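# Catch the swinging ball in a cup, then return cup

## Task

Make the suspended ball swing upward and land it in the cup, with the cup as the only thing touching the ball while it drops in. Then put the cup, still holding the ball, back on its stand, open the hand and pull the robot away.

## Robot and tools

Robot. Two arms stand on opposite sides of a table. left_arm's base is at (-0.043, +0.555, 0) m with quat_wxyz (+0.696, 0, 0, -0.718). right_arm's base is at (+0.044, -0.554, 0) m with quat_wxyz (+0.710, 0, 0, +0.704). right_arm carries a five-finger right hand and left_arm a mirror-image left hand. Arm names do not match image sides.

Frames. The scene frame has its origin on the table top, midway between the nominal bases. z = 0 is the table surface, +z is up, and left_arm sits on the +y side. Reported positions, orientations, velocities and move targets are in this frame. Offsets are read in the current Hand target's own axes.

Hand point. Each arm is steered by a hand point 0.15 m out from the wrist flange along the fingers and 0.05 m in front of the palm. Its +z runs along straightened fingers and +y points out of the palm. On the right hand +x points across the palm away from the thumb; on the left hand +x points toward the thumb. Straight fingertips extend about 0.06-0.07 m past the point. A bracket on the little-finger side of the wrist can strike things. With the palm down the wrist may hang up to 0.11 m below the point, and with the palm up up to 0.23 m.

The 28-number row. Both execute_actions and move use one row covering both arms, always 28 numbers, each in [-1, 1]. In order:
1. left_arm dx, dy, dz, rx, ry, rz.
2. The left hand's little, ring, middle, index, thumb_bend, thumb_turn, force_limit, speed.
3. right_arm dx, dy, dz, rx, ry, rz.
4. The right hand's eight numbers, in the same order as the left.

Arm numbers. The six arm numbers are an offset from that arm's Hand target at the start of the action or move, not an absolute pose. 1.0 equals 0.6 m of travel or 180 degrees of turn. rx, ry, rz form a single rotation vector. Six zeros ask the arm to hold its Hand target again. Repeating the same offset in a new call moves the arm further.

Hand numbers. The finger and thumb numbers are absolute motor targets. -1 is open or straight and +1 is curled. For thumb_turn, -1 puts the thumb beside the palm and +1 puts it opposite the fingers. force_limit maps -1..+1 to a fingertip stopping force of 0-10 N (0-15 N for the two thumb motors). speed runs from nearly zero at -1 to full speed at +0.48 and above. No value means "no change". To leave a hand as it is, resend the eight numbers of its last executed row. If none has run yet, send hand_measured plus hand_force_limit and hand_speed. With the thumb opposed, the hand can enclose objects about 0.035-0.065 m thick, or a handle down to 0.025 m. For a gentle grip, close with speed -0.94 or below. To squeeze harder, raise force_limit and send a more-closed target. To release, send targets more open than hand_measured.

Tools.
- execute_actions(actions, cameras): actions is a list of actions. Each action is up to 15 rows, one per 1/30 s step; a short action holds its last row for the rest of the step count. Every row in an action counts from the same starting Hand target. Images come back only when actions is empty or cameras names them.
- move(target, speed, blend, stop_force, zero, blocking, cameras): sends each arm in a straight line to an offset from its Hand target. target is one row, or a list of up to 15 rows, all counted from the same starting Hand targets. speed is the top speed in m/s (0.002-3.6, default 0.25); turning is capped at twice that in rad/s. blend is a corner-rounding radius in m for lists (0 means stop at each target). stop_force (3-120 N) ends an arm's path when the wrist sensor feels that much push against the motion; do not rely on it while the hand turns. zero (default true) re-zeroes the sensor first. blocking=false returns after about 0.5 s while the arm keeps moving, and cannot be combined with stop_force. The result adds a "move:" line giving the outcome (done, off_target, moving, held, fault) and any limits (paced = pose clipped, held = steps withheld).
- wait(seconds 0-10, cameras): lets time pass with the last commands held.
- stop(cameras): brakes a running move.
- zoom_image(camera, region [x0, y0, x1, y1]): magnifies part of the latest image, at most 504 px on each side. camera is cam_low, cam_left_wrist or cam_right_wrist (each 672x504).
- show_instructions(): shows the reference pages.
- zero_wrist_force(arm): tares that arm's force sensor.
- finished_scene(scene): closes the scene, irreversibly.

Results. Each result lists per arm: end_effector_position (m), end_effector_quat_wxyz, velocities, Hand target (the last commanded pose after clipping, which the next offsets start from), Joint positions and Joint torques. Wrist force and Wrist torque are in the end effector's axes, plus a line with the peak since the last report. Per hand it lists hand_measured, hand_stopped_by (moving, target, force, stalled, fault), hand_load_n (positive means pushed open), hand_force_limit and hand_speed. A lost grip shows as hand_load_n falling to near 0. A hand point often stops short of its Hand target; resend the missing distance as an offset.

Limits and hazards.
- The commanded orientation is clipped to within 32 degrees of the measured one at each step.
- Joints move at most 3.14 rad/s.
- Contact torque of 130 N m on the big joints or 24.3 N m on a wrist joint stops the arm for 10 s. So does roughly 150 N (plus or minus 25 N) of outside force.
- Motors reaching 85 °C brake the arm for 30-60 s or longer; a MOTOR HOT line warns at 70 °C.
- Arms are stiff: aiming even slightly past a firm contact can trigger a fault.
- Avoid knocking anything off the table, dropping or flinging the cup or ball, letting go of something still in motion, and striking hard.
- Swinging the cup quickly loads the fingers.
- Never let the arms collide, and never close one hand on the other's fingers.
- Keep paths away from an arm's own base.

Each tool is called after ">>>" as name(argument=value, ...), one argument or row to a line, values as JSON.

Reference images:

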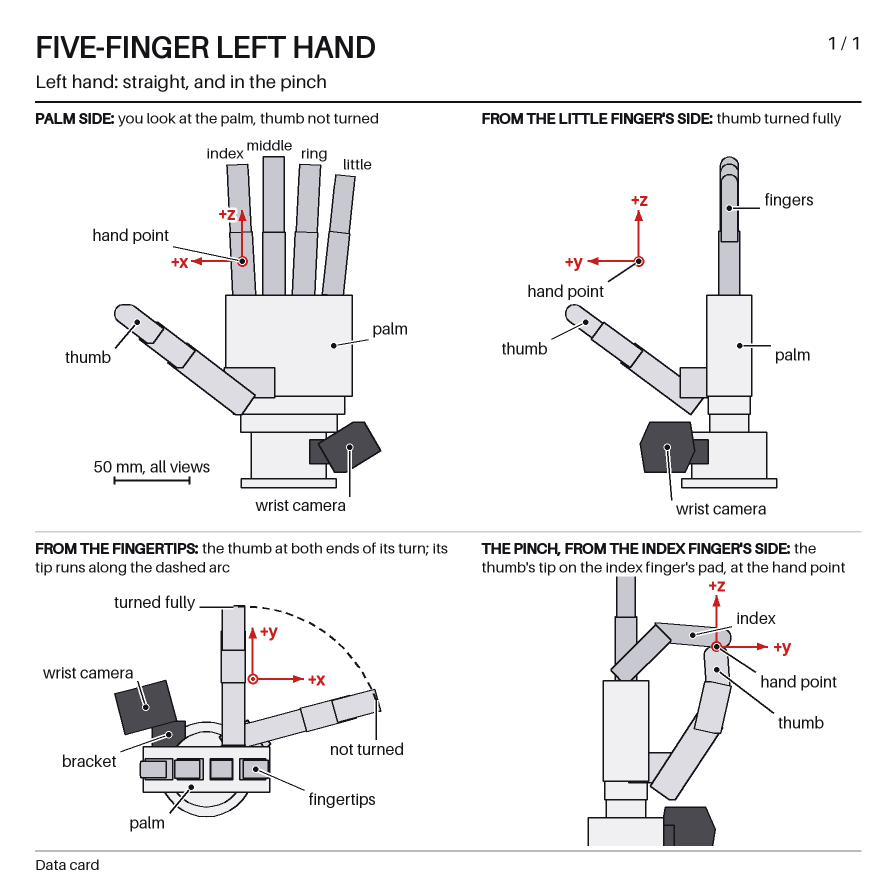

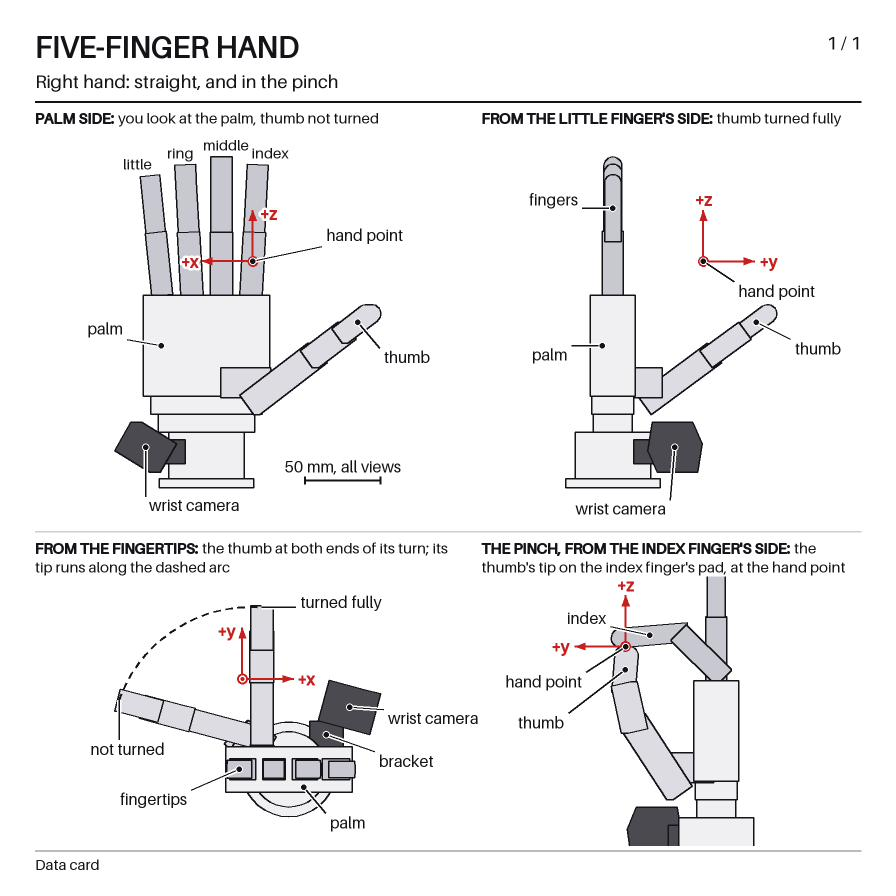

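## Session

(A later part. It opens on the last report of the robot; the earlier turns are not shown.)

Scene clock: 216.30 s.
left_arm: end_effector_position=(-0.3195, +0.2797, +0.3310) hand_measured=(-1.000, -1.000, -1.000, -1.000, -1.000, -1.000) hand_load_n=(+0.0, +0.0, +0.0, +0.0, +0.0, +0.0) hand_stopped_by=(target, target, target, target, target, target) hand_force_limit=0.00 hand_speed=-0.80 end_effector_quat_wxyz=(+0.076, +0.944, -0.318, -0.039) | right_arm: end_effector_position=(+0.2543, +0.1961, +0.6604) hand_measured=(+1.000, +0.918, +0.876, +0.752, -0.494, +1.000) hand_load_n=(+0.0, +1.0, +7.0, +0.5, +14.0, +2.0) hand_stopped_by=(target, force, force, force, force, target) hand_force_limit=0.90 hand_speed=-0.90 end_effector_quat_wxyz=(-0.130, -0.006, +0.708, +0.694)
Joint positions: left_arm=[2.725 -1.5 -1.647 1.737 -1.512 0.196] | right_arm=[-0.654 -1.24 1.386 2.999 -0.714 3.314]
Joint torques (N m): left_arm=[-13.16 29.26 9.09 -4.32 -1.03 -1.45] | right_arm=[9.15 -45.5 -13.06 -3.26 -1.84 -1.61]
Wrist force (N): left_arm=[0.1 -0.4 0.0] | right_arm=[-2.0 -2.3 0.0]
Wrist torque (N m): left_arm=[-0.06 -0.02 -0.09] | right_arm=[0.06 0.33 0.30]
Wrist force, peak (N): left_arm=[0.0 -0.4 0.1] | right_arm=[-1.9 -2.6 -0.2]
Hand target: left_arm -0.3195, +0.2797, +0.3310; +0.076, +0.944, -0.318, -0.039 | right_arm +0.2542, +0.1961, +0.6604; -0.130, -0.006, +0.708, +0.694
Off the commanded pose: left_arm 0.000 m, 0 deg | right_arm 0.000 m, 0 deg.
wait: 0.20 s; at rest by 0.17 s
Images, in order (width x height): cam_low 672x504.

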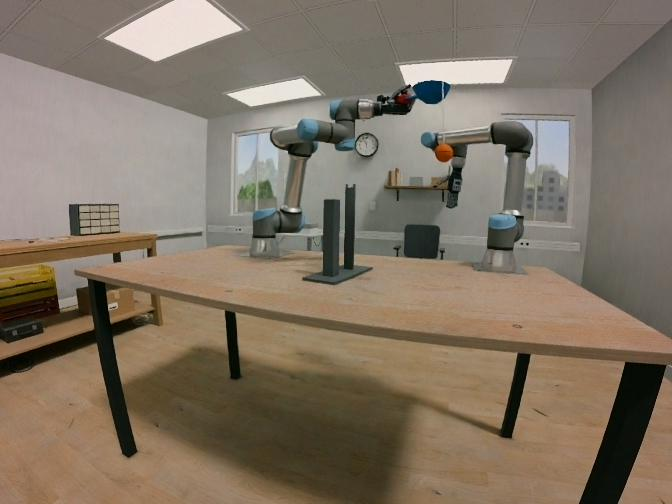

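>>> wait(
  seconds=5,
  cameras=["cam_low"],
)

>>> zoom_image(
  camera="cam_low",
  region=[390, 60, 480, 170],
)

>>> wait(
  seconds=0.2,
  cameras=["cam_low"],
)

>>> zoom_image(
  camera="cam_low",
  region=[390, 60, 480, 170],
)

>>> wait(
  seconds=0.2,
  cameras=["cam_low"],
)

>>> zoom_image(
  camera="cam_low",
  region=[390, 60, 480, 170],
)

>>> wait(
  seconds=0.2,
  cameras=["cam_low"],
)

>>> zoom_image(
  camera="cam_low",
  region=[390, 60, 480, 170],
)

Scene clock: 223.03 s.
left_arm: end_effector_position=(-0.3195, +0.2797, +0.3310) hand_measured=(-1.000, -1.000, -1.000, -1.000, -1.000, -1.000) hand_load_n=(+0.0, +0.0, +0.0, +0.0, +0.0, +0.0) hand_stopped_by=(target, target, target, target, target, target) hand_force_limit=0.00 hand_speed=-0.80 end_effector_quat_wxyz=(+0.076, +0.944, -0.318, -0.039) | right_arm: end_effector_position=(+0.2542, +0.1961, +0.6604) hand_measured=(+1.000, +0.918, +0.876, +0.752, -0.494, +1.000) hand_load_n=(+0.0, +1.0, +7.0, +0.5, +14.0, +2.0) hand_stopped_by=(target, force, force, force, force, target) hand_force_limit=0.90 hand_speed=-0.90 end_effector_quat_wxyz=(-0.130, -0.006, +0.708, +0.694)
Joint positions: left_arm=[2.725 -1.5 -1.647 1.737 -1.512 0.196] | right_arm=[-0.654 -1.24 1.386 2.999 -0.714 3.314]
Joint torques (N m): left_arm=[-13.47 28.73 8.75 -4.29 -1.16 -1.35] | right_arm=[8.73 -47.27 -13.48 -3.93 -1.31 -0.92]
Wrist force (N): left_arm=[-0.1 -0.5 0.2] | right_arm=[-2.0 -2.6 -0.2]
Wrist torque (N m): left_arm=[-0.08 0.01 -0.10] | right_arm=[0.05 0.34 0.30]
Wrist force, peak (N): left_arm=[0.5 -0.2 0.4] | right_arm=[-2.0 -2.8 -0.3]
Hand target: left_arm -0.3195, +0.2797, +0.3310; +0.076, +0.944, -0.318, -0.039 | right_arm +0.2542, +0.1961, +0.6604; -0.130, -0.006, +0.708, +0.694
Off the commanded pose: left_arm 0.000 m, 0 deg | right_arm 0.000 m, 0 deg.
wait: 5.00 s; at rest from the start
Images, in order (width x height): cam_low 672x504.

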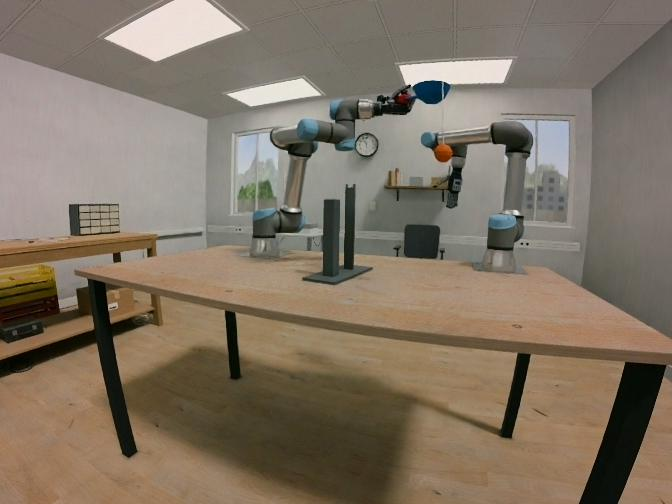

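Scaled by 4.582 from the camera's 672x504 image, which has a finer 960x720 frame.

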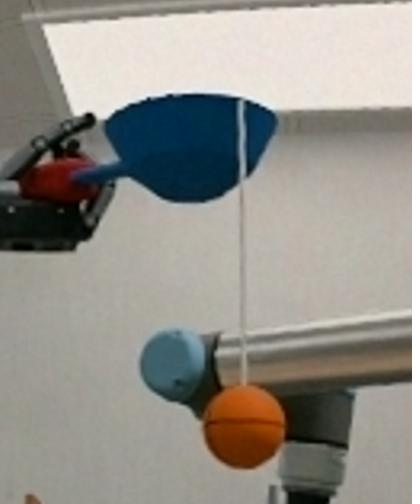

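Scene clock: 223.23 s.
left_arm: end_effector_position=(-0.3195, +0.2797, +0.3310) hand_measured=(-1.000, -1.000, -1.000, -1.000, -1.000, -1.000) hand_load_n=(+0.0, +0.0, +0.0, +0.0, +0.0, +0.0) hand_stopped_by=(target, target, target, target, target, target) hand_force_limit=0.00 hand_speed=-0.80 end_effector_quat_wxyz=(+0.076, +0.944, -0.318, -0.039) | right_arm: end_effector_position=(+0.2542, +0.1961, +0.6604) hand_measured=(+1.000, +0.918, +0.876, +0.752, -0.494, +1.000) hand_load_n=(+0.0, +1.0, +6.5, +0.5, +14.0, +2.5) hand_stopped_by=(target, force, force, force, force, target) hand_force_limit=0.90 hand_speed=-0.90 end_effector_quat_wxyz=(-0.130, -0.006, +0.708, +0.694)
Joint positions: left_arm=[2.725 -1.5 -1.647 1.737 -1.512 0.196] | right_arm=[-0.654 -1.24 1.386 2.999 -0.714 3.314]
Joint torques (N m): left_arm=[-13.4 29.5 9.07 -4.25 -1.08 -1.39] | right_arm=[8.27 -47.35 -13.09 -3.86 -1.57 -1]
Wrist force (N): left_arm=[0.1 -0.4 0.0] | right_arm=[-1.9 -2.1 0.0]
Wrist torque (N m): left_arm=[-0.07 -0.02 -0.09] | right_arm=[0.07 0.31 0.31]
Wrist force, peak (N): left_arm=[0.1 -0.4 0.0] | right_arm=[-2.0 -2.5 0.0]
Hand target: left_arm -0.3195, +0.2797, +0.3310; +0.076, +0.944, -0.318, -0.039 | right_arm +0.2542, +0.1961, +0.6604; -0.130, -0.006, +0.708, +0.694
Off the commanded pose: left_arm 0.000 m, 0 deg | right_arm 0.000 m, 0 deg.
wait: 0.20 s; at rest by 0.17 s
Images, in order (width x height): cam_low 672x504.

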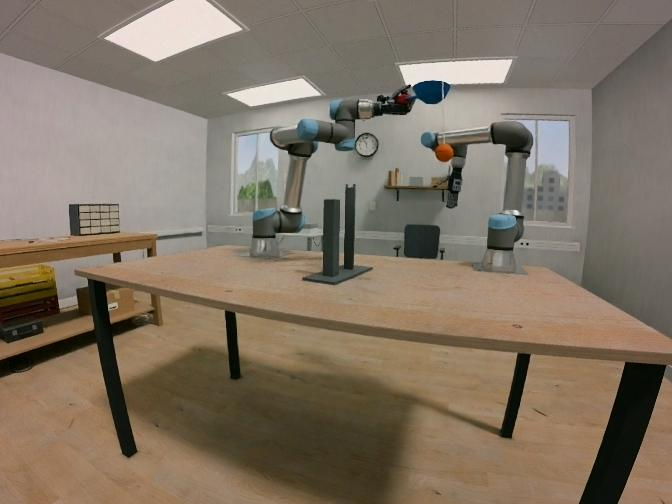

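Scaled by 4.582 from the camera's 672x504 image, which has a finer 960x720 frame.

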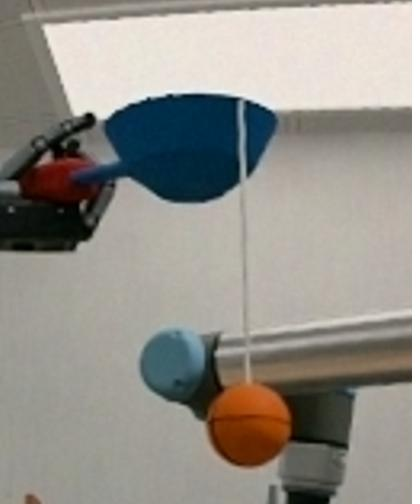

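Scene clock: 223.43 s.
left_arm: end_effector_position=(-0.3195, +0.2797, +0.3310) hand_measured=(-1.000, -1.000, -1.000, -1.000, -1.000, -1.000) hand_load_n=(+0.0, +0.0, +0.0, +0.0, +0.0, +0.0) hand_stopped_by=(target, target, target, target, target, target) hand_force_limit=0.00 hand_speed=-0.80 end_effector_quat_wxyz=(+0.076, +0.944, -0.318, -0.039) | right_arm: end_effector_position=(+0.2542, +0.1961, +0.6604) hand_measured=(+1.000, +0.918, +0.876, +0.752, -0.494, +1.000) hand_load_n=(+0.0, +1.0, +6.5, +0.5, +14.0, +2.0) hand_stopped_by=(target, force, force, force, force, target) hand_force_limit=0.90 hand_speed=-0.90 end_effector_quat_wxyz=(-0.130, -0.006, +0.708, +0.694)
Joint positions: left_arm=[2.725 -1.5 -1.647 1.737 -1.512 0.196] | right_arm=[-0.654 -1.24 1.386 2.999 -0.714 3.314]
Joint torques (N m): left_arm=[-13.38 30.12 8.25 -4.25 -0.99 -1.55] | right_arm=[7.25 -45.67 -13.76 -4.01 -1.44 -0.72]
Wrist force (N): left_arm=[0.3 -0.2 0.0] | right_arm=[-2.2 -2.2 -0.5]
Wrist torque (N m): left_arm=[-0.04 -0.05 -0.08] | right_arm=[0.11 0.38 0.29]
Wrist force, peak (N): left_arm=[0.0 -0.4 0.2] | right_arm=[-2.2 -2.2 -0.5]
Hand target: left_arm -0.3195, +0.2797, +0.3310; +0.076, +0.944, -0.318, -0.039 | right_arm +0.2542, +0.1961, +0.6604; -0.130, -0.006, +0.708, +0.694
Off the commanded pose: left_arm 0.000 m, 0 deg | right_arm 0.000 m, 0 deg.
wait: 0.20 s; at rest by 0.17 s
Images, in order (width x height): cam_low 672x504.

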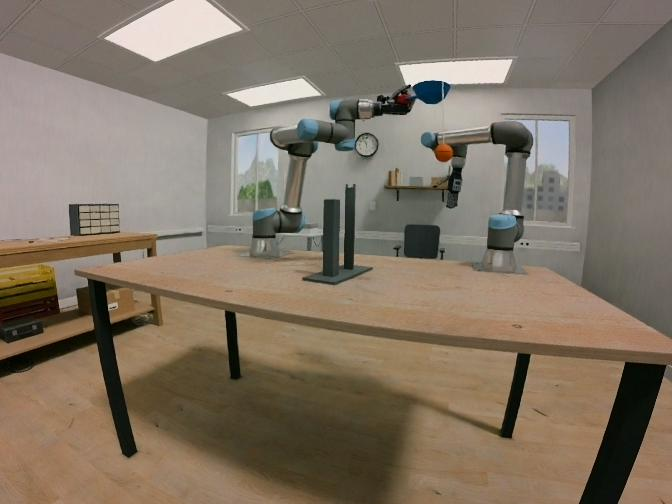

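Scaled by 4.582 from the camera's 672x504 image, which has a finer 960x720 frame.

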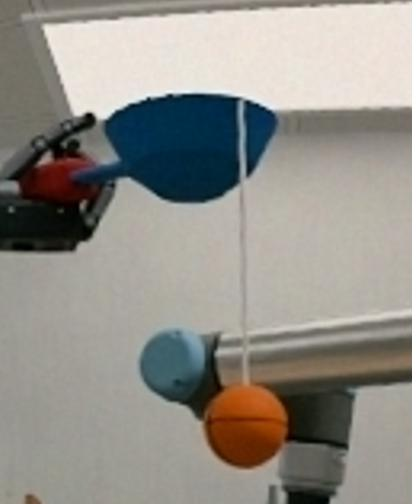

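Scene clock: 223.63 s.
left_arm: end_effector_position=(-0.3195, +0.2797, +0.3310) hand_measured=(-1.000, -1.000, -1.000, -1.000, -1.000, -1.000) hand_load_n=(+0.0, +0.0, +0.0, +0.0, +0.0, +0.0) hand_stopped_by=(target, target, target, target, target, target) hand_force_limit=0.00 hand_speed=-0.80 end_effector_quat_wxyz=(+0.076, +0.944, -0.318, -0.039) | right_arm: end_effector_position=(+0.2542, +0.1961, +0.6604) hand_measured=(+1.000, +0.918, +0.876, +0.752, -0.494, +1.000) hand_load_n=(+0.0, +1.0, +7.0, +0.5, +14.0, +2.5) hand_stopped_by=(target, force, force, force, force, target) hand_force_limit=0.90 hand_speed=-0.90 end_effector_quat_wxyz=(-0.130, -0.006, +0.708, +0.694)
Joint positions: left_arm=[2.725 -1.5 -1.647 1.737 -1.512 0.196] | right_arm=[-0.654 -1.24 1.386 2.999 -0.714 3.314]
Joint torques (N m): left_arm=[-12.89 29.11 8.25 -4.16 -1.21 -1.43] | right_arm=[8.08 -46.6 -14.51 -4.02 -1.45 -0.69]
Wrist force (N): left_arm=[-0.1 -0.2 0.1] | right_arm=[-2.1 -2.4 -0.2]
Wrist torque (N m): left_arm=[-0.04 0.00 -0.10] | right_arm=[0.05 0.35 0.29]
Wrist force, peak (N): left_arm=[0.0 -0.1 0.5] | right_arm=[-2.1 -2.5 -0.2]
Hand target: left_arm -0.3195, +0.2797, +0.3310; +0.076, +0.944, -0.318, -0.039 | right_arm +0.2542, +0.1961, +0.6604; -0.130, -0.006, +0.708, +0.694
Off the commanded pose: left_arm 0.000 m, 0 deg | right_arm 0.000 m, 0 deg.
wait: 0.20 s; at rest by 0.17 s
Images, in order (width x height): cam_low 672x504.

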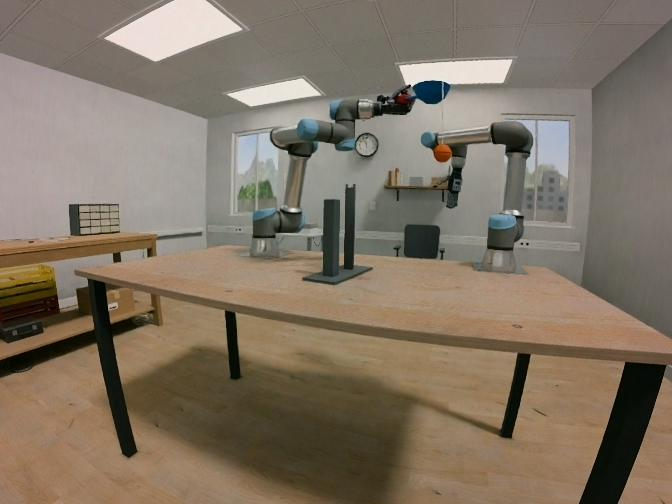

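Scaled by 4.582 from the camera's 672x504 image, which has a finer 960x720 frame.

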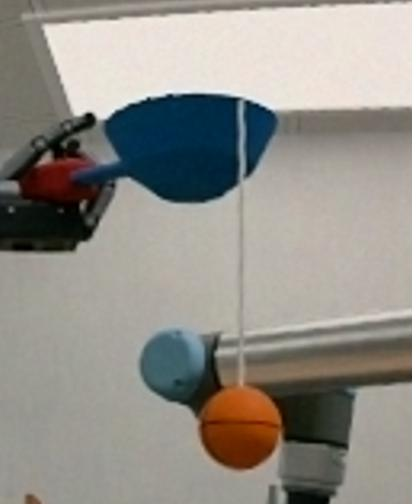

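>>> execute_actions(
  actions=[
    [[0,0,0,0,0,0,-1,-1,-1,-1,-1,-1,0,-0.8,0,0,0,0,0,0,1,1,0.99,0.99,0.99,1,0.9,-0.9],[0,0,0,0,0,0,-1,-1,-1,-1,-1,-1,0,-0.8,0,0,0,0,0,0,1,1,0.99,0.99,0.99,1,0.9,-0.9],[0,0,0,0,0,0,-1,-1,-1,-1,-1,-1,0,-0.8,0,0,0,0,0,0,1,1,0.99,0.99,0.99,1,0.9,-0.9],[0,0,0,0,0,0,-1,-1,-1,-1,-1,-1,0,-0.8,0,0,0,0,0,0,1,1,0.99,0.99,0.99,1,0.9,-0.9],[0,0,0,0,0,0,-1,-1,-1,-1,-1,-1,0,-0.8,0,0,0,0,0,0,1,1,0.99,0.99,0.99,1,0.9,-0.9],[0,0,0,0,0,0,-1,-1,-1,-1,-1,-1,0,-0.8,0,0,0,0,0,0,1,1,0.99,0.99,0.99,1,0.9,-0.9],[0,0,0,0,0,0,-1,-1,-1,-1,-1,-1,0,-0.8,0,0,0,0,0,0,1,1,0.99,0.99,0.99,1,0.9,-0.9],[0,0,0,0,0,0,-1,-1,-1,-1,-1,-1,0,-0.8,-0.001867,0.000333,-0.006681,0,0,0,1,1,0.99,0.99,0.99,1,0.9,-0.9],[0,0,0,0,0,0,-1,-1,-1,-1,-1,-1,0,-0.8,-0.0056,0.001,-0.020041,0,0,0,1,1,0.99,0.99,0.99,1,0.9,-0.9],[0,0,0,0,0,0,-1,-1,-1,-1,-1,-1,0,-0.8,-0.0112,0.002,-0.040083,0,0,0,1,1,0.99,0.99,0.99,1,0.9,-0.9],[0,0,0,0,0,0,-1,-1,-1,-1,-1,-1,0,-0.8,-0.018667,0.003333,-0.066805,0,0,0,1,1,0.99,0.99,0.99,1,0.9,-0.9],[0,0,0,0,0,0,-1,-1,-1,-1,-1,-1,0,-0.8,-0.026133,0.004667,-0.093525,0,0,0,1,1,0.99,0.99,0.99,1,0.9,-0.9],[0,0,0,0,0,0,-1,-1,-1,-1,-1,-1,0,-0.8,-0.0336,0.006,-0.120248,0,0,0,1,1,0.99,0.99,0.99,1,0.9,-0.9],[0,0,0,0,0,0,-1,-1,-1,-1,-1,-1,0,-0.8,-0.041067,0.007333,-0.14697,0,0,0,1,1,0.99,0.99,0.99,1,0.9,-0.9],[0,0,0,0,0,0,-1,-1,-1,-1,-1,-1,0,-0.8,-0.048533,0.008667,-0.17369,0,0,0,1,1,0.99,0.99,0.99,1,0.9,-0.9]],
    [[0,0,0,0,0,0,-1,-1,-1,-1,-1,-1,0,-0.8,-0.007467,0.001333,-0.026722,0,0,0,1,1,0.99,0.99,0.99,1,0.9,-0.9],[0,0,0,0,0,0,-1,-1,-1,-1,-1,-1,0,-0.8,-0.014933,0.002667,-0.053443,0,0,0,1,1,0.99,0.99,0.99,1,0.9,-0.9],[0,0,0,0,0,0,-1,-1,-1,-1,-1,-1,0,-0.8,-0.0224,0.004,-0.080165,0,0,0,1,1,0.99,0.99,0.99,1,0.9,-0.9],[0,0,0,0,0,0,-1,-1,-1,-1,-1,-1,0,-0.8,-0.029867,0.005333,-0.106887,0,0,0,1,1,0.99,0.99,0.99,1,0.9,-0.9],[0,0,0,0,0,0,-1,-1,-1,-1,-1,-1,0,-0.8,-0.037333,0.006667,-0.133608,0,0,0,1,1,0.99,0.99,0.99,1,0.9,-0.9],[0,0,0,0,0,0,-1,-1,-1,-1,-1,-1,0,-0.8,-0.041067,0.007333,-0.14697,0,0,0,1,1,0.99,0.99,0.99,1,0.9,-0.9],[0,0,0,0,0,0,-1,-1,-1,-1,-1,-1,0,-0.8,-0.041067,0.007333,-0.14697,0,0,0,1,1,0.99,0.99,0.99,1,0.9,-0.9],[0,0,0,0,0,0,-1,-1,-1,-1,-1,-1,0,-0.8,-0.037333,0.006667,-0.133608,0,0,0,1,1,0.99,0.99,0.99,1,0.9,-0.9],[0,0,0,0,0,0,-1,-1,-1,-1,-1,-1,0,-0.8,-0.029867,0.005333,-0.106887,0,0,0,1,1,0.99,0.99,0.99,1,0.9,-0.9],[0,0,0,0,0,0,-1,-1,-1,-1,-1,-1,0,-0.8,-0.0224,0.004,-0.080165,0,0,0,1,1,0.99,0.99,0.99,1,0.9,-0.9],[0,0,0,0,0,0,-1,-1,-1,-1,-1,-1,0,-0.8,-0.014933,0.002667,-0.053443,0,0,0,1,1,0.99,0.99,0.99,1,0.9,-0.9],[0,0,0,0,0,0,-1,-1,-1,-1,-1,-1,0,-0.8,-0.007467,0.001333,-0.026722,0,0,0,1,1,0.99,0.99,0.99,1,0.9,-0.9],[0,0,0,0,0,0,-1,-1,-1,-1,-1,-1,0,-0.8,0,0,0,0,0,0,1,1,0.99,0.99,0.99,1,0.9,-0.9],[0,0,0,0,0,0,-1,-1,-1,-1,-1,-1,0,-0.8,0.007467,-0.001333,0.026722,0,0,0,1,1,0.99,0.99,0.99,1,0.9,-0.9],[0,0,0,0,0,0,-1,-1,-1,-1,-1,-1,0,-0.8,0.014933,-0.002667,0.053443,0,0,0,1,1,0.99,0.99,0.99,1,0.9,-0.9]],
    [[0,0,0,0,0,0,-1,-1,-1,-1,-1,-1,0,-0.8,0.007467,-0.001333,0.026722,0,0,0,1,1,0.99,0.99,0.99,1,0.9,-0.9],[0,0,0,0,0,0,-1,-1,-1,-1,-1,-1,0,-0.8,0.014933,-0.002667,0.053443,0,0,0,1,1,0.99,0.99,0.99,1,0.9,-0.9],[0,0,0,0,0,0,-1,-1,-1,-1,-1,-1,0,-0.8,0.0224,-0.004,0.080165,0,0,0,1,1,0.99,0.99,0.99,1,0.9,-0.9],[0,0,0,0,0,0,-1,-1,-1,-1,-1,-1,0,-0.8,0.029867,-0.005333,0.106887,0,0,0,1,1,0.99,0.99,0.99,1,0.9,-0.9],[0,0,0,0,0,0,-1,-1,-1,-1,-1,-1,0,-0.8,0.037333,-0.006667,0.133608,0,0,0,1,1,0.99,0.99,0.99,1,0.9,-0.9],[0,0,0,0,0,0,-1,-1,-1,-1,-1,-1,0,-0.8,0.041067,-0.007333,0.14697,0,0,0,1,1,0.99,0.99,0.99,1,0.9,-0.9],[0,0,0,0,0,0,-1,-1,-1,-1,-1,-1,0,-0.8,0.041067,-0.007333,0.14697,0,0,0,1,1,0.99,0.99,0.99,1,0.9,-0.9],[0,0,0,0,0,0,-1,-1,-1,-1,-1,-1,0,-0.8,0.037333,-0.006667,0.133608,0,0,0,1,1,0.99,0.99,0.99,1,0.9,-0.9],[0,0,0,0,0,0,-1,-1,-1,-1,-1,-1,0,-0.8,0.029867,-0.005333,0.106887,0,0,0,1,1,0.99,0.99,0.99,1,0.9,-0.9],[0,0,0,0,0,0,-1,-1,-1,-1,-1,-1,0,-0.8,0.0224,-0.004,0.080165,0,0,0,1,1,0.99,0.99,0.99,1,0.9,-0.9],[0,0,0,0,0,0,-1,-1,-1,-1,-1,-1,0,-0.8,0.014933,-0.002667,0.053443,0,0,0,1,1,0.99,0.99,0.99,1,0.9,-0.9],[0,0,0,0,0,0,-1,-1,-1,-1,-1,-1,0,-0.8,0.007467,-0.001333,0.026722,0,0,0,1,1,0.99,0.99,0.99,1,0.9,-0.9],[0,0,0,0,0,0,-1,-1,-1,-1,-1,-1,0,-0.8,0,0,0,0,0,0,1,1,0.99,0.99,0.99,1,0.9,-0.9],[0,0,0,0,0,0,-1,-1,-1,-1,-1,-1,0,-0.8,-0.007467,0.001333,-0.026722,0,0,0,1,1,0.99,0.99,0.99,1,0.9,-0.9],[0,0,0,0,0,0,-1,-1,-1,-1,-1,-1,0,-0.8,-0.014933,0.002667,-0.053443,0,0,0,1,1,0.99,0.99,0.99,1,0.9,-0.9]],
    [[0,0,0,0,0,0,-1,-1,-1,-1,-1,-1,0,-0.8,-0.007467,0.001333,-0.026722,0,0,0,1,1,0.99,0.99,0.99,1,0.9,-0.9],[0,0,0,0,0,0,-1,-1,-1,-1,-1,-1,0,-0.8,-0.014933,0.002667,-0.053443,0,0,0,1,1,0.99,0.99,0.99,1,0.9,-0.9],[0,0,0,0,0,0,-1,-1,-1,-1,-1,-1,0,-0.8,-0.0224,0.004,-0.080165,0,0,0,1,1,0.99,0.99,0.99,1,0.9,-0.9],[0,0,0,0,0,0,-1,-1,-1,-1,-1,-1,0,-0.8,-0.029867,0.005333,-0.106887,0,0,0,1,1,0.99,0.99,0.99,1,0.9,-0.9],[0,0,0,0,0,0,-1,-1,-1,-1,-1,-1,0,-0.8,-0.037333,0.006667,-0.133608,0,0,0,1,1,0.99,0.99,0.99,1,0.9,-0.9],[0,0,0,0,0,0,-1,-1,-1,-1,-1,-1,0,-0.8,-0.0448,0.008,-0.16033,0,0,0,1,1,0.99,0.99,0.99,1,0.9,-0.9],[0,0,0,0,0,0,-1,-1,-1,-1,-1,-1,0,-0.8,-0.047974,0.008567,-0.171688,0,0,0,1,1,0.99,0.99,0.99,1,0.9,-0.9],[0,0,0,0,0,0,-1,-1,-1,-1,-1,-1,0,-0.8,-0.046854,0.008367,-0.16768,0,0,0,1,1,0.99,0.99,0.99,1,0.9,-0.9],[0,0,0,0,0,0,-1,-1,-1,-1,-1,-1,0,-0.8,-0.04144,0.0074,-0.148305,0,0,0,1,1,0.99,0.99,0.99,1,0.9,-0.9],[0,0,0,0,0,0,-1,-1,-1,-1,-1,-1,0,-0.8,-0.031734,0.005667,-0.113568,0,0,0,1,1,0.99,0.99,0.99,1,0.9,-0.9],[0,0,0,0,0,0,-1,-1,-1,-1,-1,-1,0,-0.8,-0.022027,0.003933,-0.07883,0,0,0,1,1,0.99,0.99,0.99,1,0.9,-0.9],[0,0,0,0,0,0,-1,-1,-1,-1,-1,-1,0,-0.8,-0.01232,0.0022,-0.044091,0,0,0,1,1,0.99,0.99,0.99,1,0.9,-0.9],[0,0,0,0,0,0,-1,-1,-1,-1,-1,-1,0,-0.8,-0.002614,0.000467,-0.009354,0,0,0,1,1,0.99,0.99,0.99,1,0.9,-0.9],[0,0,0,0,0,0,-1,-1,-1,-1,-1,-1,0,-0.8,0.007093,-0.001267,0.025385,0,0,0,1,1,0.99,0.99,0.99,1,0.9,-0.9],[0,0,0,0,0,0,-1,-1,-1,-1,-1,-1,0,-0.8,0.013299,-0.002373,0.061342,0,0,0,1,1,0.99,0.99,0.99,1,0.9,-0.9]],
    [[0,0,0,0,0,0,-1,-1,-1,-1,-1,-1,0,-0.8,-0.000713,0.000134,0.03836,0,0,0,1,1,0.99,0.99,0.99,1,0.9,-0.9],[0,0,0,0,0,0,-1,-1,-1,-1,-1,-1,0,-0.8,-0.008427,0.001521,0.079158,0,0,0,1,1,0.99,0.99,0.99,1,0.9,-0.9],[0,0,0,0,0,0,-1,-1,-1,-1,-1,-1,0,-0.8,-0.021437,0.003858,0.121797,0,0,0,1,1,0.99,0.99,0.99,1,0.9,-0.9],[0,0,0,0,0,0,-1,-1,-1,-1,-1,-1,0,-0.8,-0.029152,0.005246,0.162593,0,0,0,1,1,0.99,0.99,0.99,1,0.9,-0.9],[0,0,0,0,0,0,-1,-1,-1,-1,-1,-1,0,-0.8,-0.029864,0.005378,0.200955,0,0,0,1,1,0.99,0.99,0.99,1,0.9,-0.9],[0,0,0,0,0,0,-1,-1,-1,-1,-1,-1,0,-0.8,-0.023659,0.004273,0.236911,0,0,0,1,1,0.99,0.99,0.99,1,0.9,-0.9],[0,0,0,0,0,0,-1,-1,-1,-1,-1,-1,0,-0.8,-0.013953,0.00254,0.271648,0,0,0,1,1,0.99,0.99,0.99,1,0.9,-0.9],[0,0,0,0,0,0,-1,-1,-1,-1,-1,-1,0,-0.8,-0.004246,0.000806,0.306387,0,0,0,1,1,0.99,0.99,0.99,1,0.9,-0.9],[0,0,0,0,0,0,-1,-1,-1,-1,-1,-1,0,-0.8,0.004074,-0.000679,0.336162,0,0,0,1,1,0.99,0.99,0.99,1,0.9,-0.9],[0,0,0,0,0,0,-1,-1,-1,-1,-1,-1,0,-0.8,0.011007,-0.001917,0.360974,0,0,0,1,1,0.99,0.99,0.99,1,0.9,-0.9],[0,0,0,0,0,0,-1,-1,-1,-1,-1,-1,0,-0.8,0.016554,-0.002908,0.380826,0,0,0,1,1,0.99,0.99,0.99,1,0.9,-0.9],[0,0,0,0,0,0,-1,-1,-1,-1,-1,-1,0,-0.8,0.020715,-0.003651,0.395715,0,0,0,1,1,0.99,0.99,0.99,1,0.9,-0.9],[0,0,0,0,0,0,-1,-1,-1,-1,-1,-1,0,-0.8,0.023488,-0.004146,0.405639,0,0,0,1,1,0.99,0.99,0.99,1,0.9,-0.9],[0,0,0,0,0,0,-1,-1,-1,-1,-1,-1,0,-0.8,0.024874,-0.004394,0.410601,0,0,0,1,1,0.99,0.99,0.99,1,0.9,-0.9],[0,0,0,0,0,0,-1,-1,-1,-1,-1,-1,0,-0.8,0.024874,-0.004394,0.410601,0,0,0,1,1,0.99,0.99,0.99,1,0.9,-0.9]],
  ],
  cameras=["all"],
)

>>> zoom_image(
  camera="cam_low",
  region=[390, 50, 520, 190],
)

Scene clock: 249.70 s.
left_arm: end_effector_position=(-0.3195, +0.2797, +0.3310) hand_measured=(-1.000, -1.000, -1.000, -1.000, -1.000, -1.000) hand_load_n=(+0.0, +0.0, +0.0, +0.0, +0.0, +0.0) hand_stopped_by=(target, target, target, target, target, target) hand_force_limit=0.00 hand_speed=-0.80 end_effector_quat_wxyz=(+0.076, +0.944, -0.318, -0.039) | right_arm: end_effector_position=(+0.2237, +0.3592, +0.6543) hand_measured=(+1.000, +0.918, +0.876, +0.752, -0.494, +1.000) hand_load_n=(+1.0, +0.0, +5.0, +0.0, +14.0, +3.5) hand_stopped_by=(target, force, force, force, force, target) hand_force_limit=0.90 hand_speed=-0.90 end_effector_quat_wxyz=(-0.129, -0.006, +0.708, +0.695)
Joint positions: left_arm=[2.725 -1.5 -1.647 1.737 -1.512 0.196] | right_arm=[-0.464 -0.847 0.796 3.195 -0.906 3.316]
Joint torques (N m): left_arm=[-11.83 28.84 9.64 -4.33 -0.96 -0.98] | right_arm=[8.69 -47.6 -27.47 -0.76 -1.59 -1.16]
Wrist force (N): left_arm=[0.1 -0.3 0.3] | right_arm=[-2.6 -1.4 -0.5]
Wrist torque (N m): left_arm=[-0.06 -0.01 -0.09] | right_arm=[0.06 0.49 0.15]
Wrist force, peak (N): left_arm=[-0.1 -0.6 0.4] | right_arm=[-6.7 -5.8 -11.5]
Hand target: left_arm -0.3195, +0.2797, +0.3310; +0.076, +0.944, -0.318, -0.039 | right_arm +0.2265, +0.3711, +0.6599; -0.130, -0.006, +0.708, +0.694
Off the commanded pose: left_arm 0.000 m, 0 deg | right_arm 0.013 m, 0 deg; position clipped at the end of an earlier action of this call.
camera_calibration:
cam_left_wrist: T_world_to_cam=[[0.805894, 0.57729, -0.131421, 0.136235], [0.549619, -0.646934, 0.528578, 0.183835], [0.220122, -0.498209, -0.83865, 0.59708], [0, 0, 0, 1]] pos_world=[-0.342261, 0.337753, 0.421474]
cam_right_wrist: T_world_to_cam=[[-0.121877, -0.00662238, 0.992523, -0.625881], [0.926605, -0.35916, 0.111386, -0.154799], [0.355737, 0.933252, 0.0499097, -0.335504], [0, 0, 0, 1]] pos_world=[0.186508, 0.253368, 0.655188]

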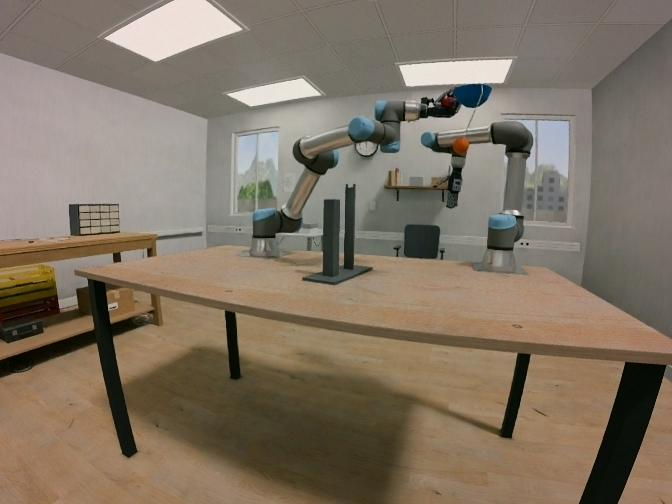

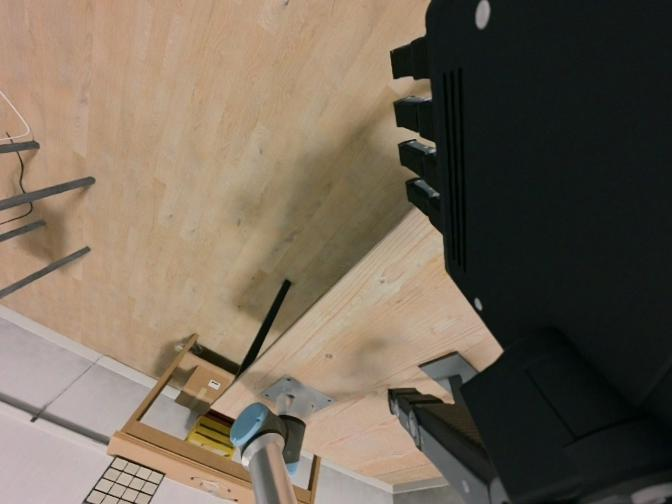

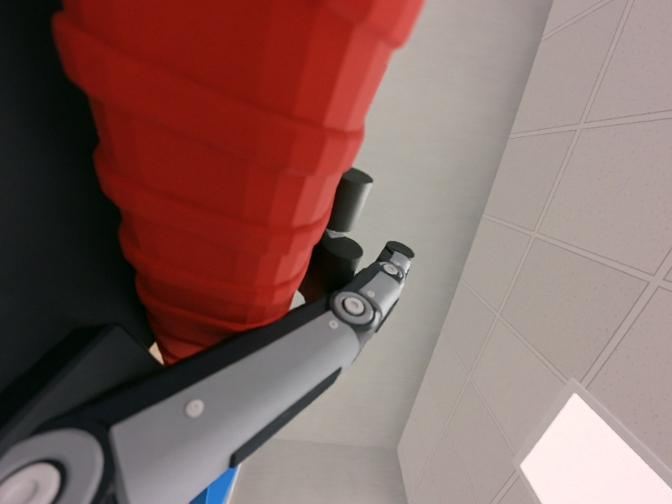

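Scaled by 3.600 from the camera's 672x504 image, which has a finer 960x720 frame.

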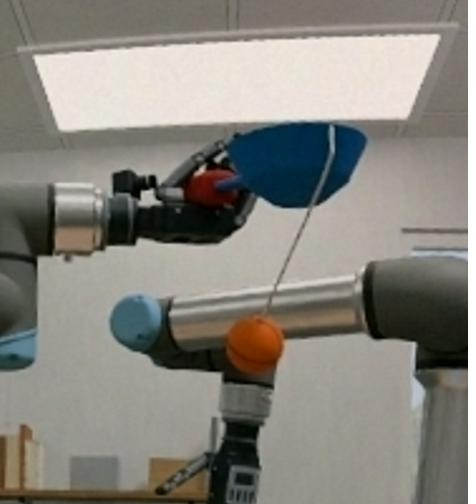

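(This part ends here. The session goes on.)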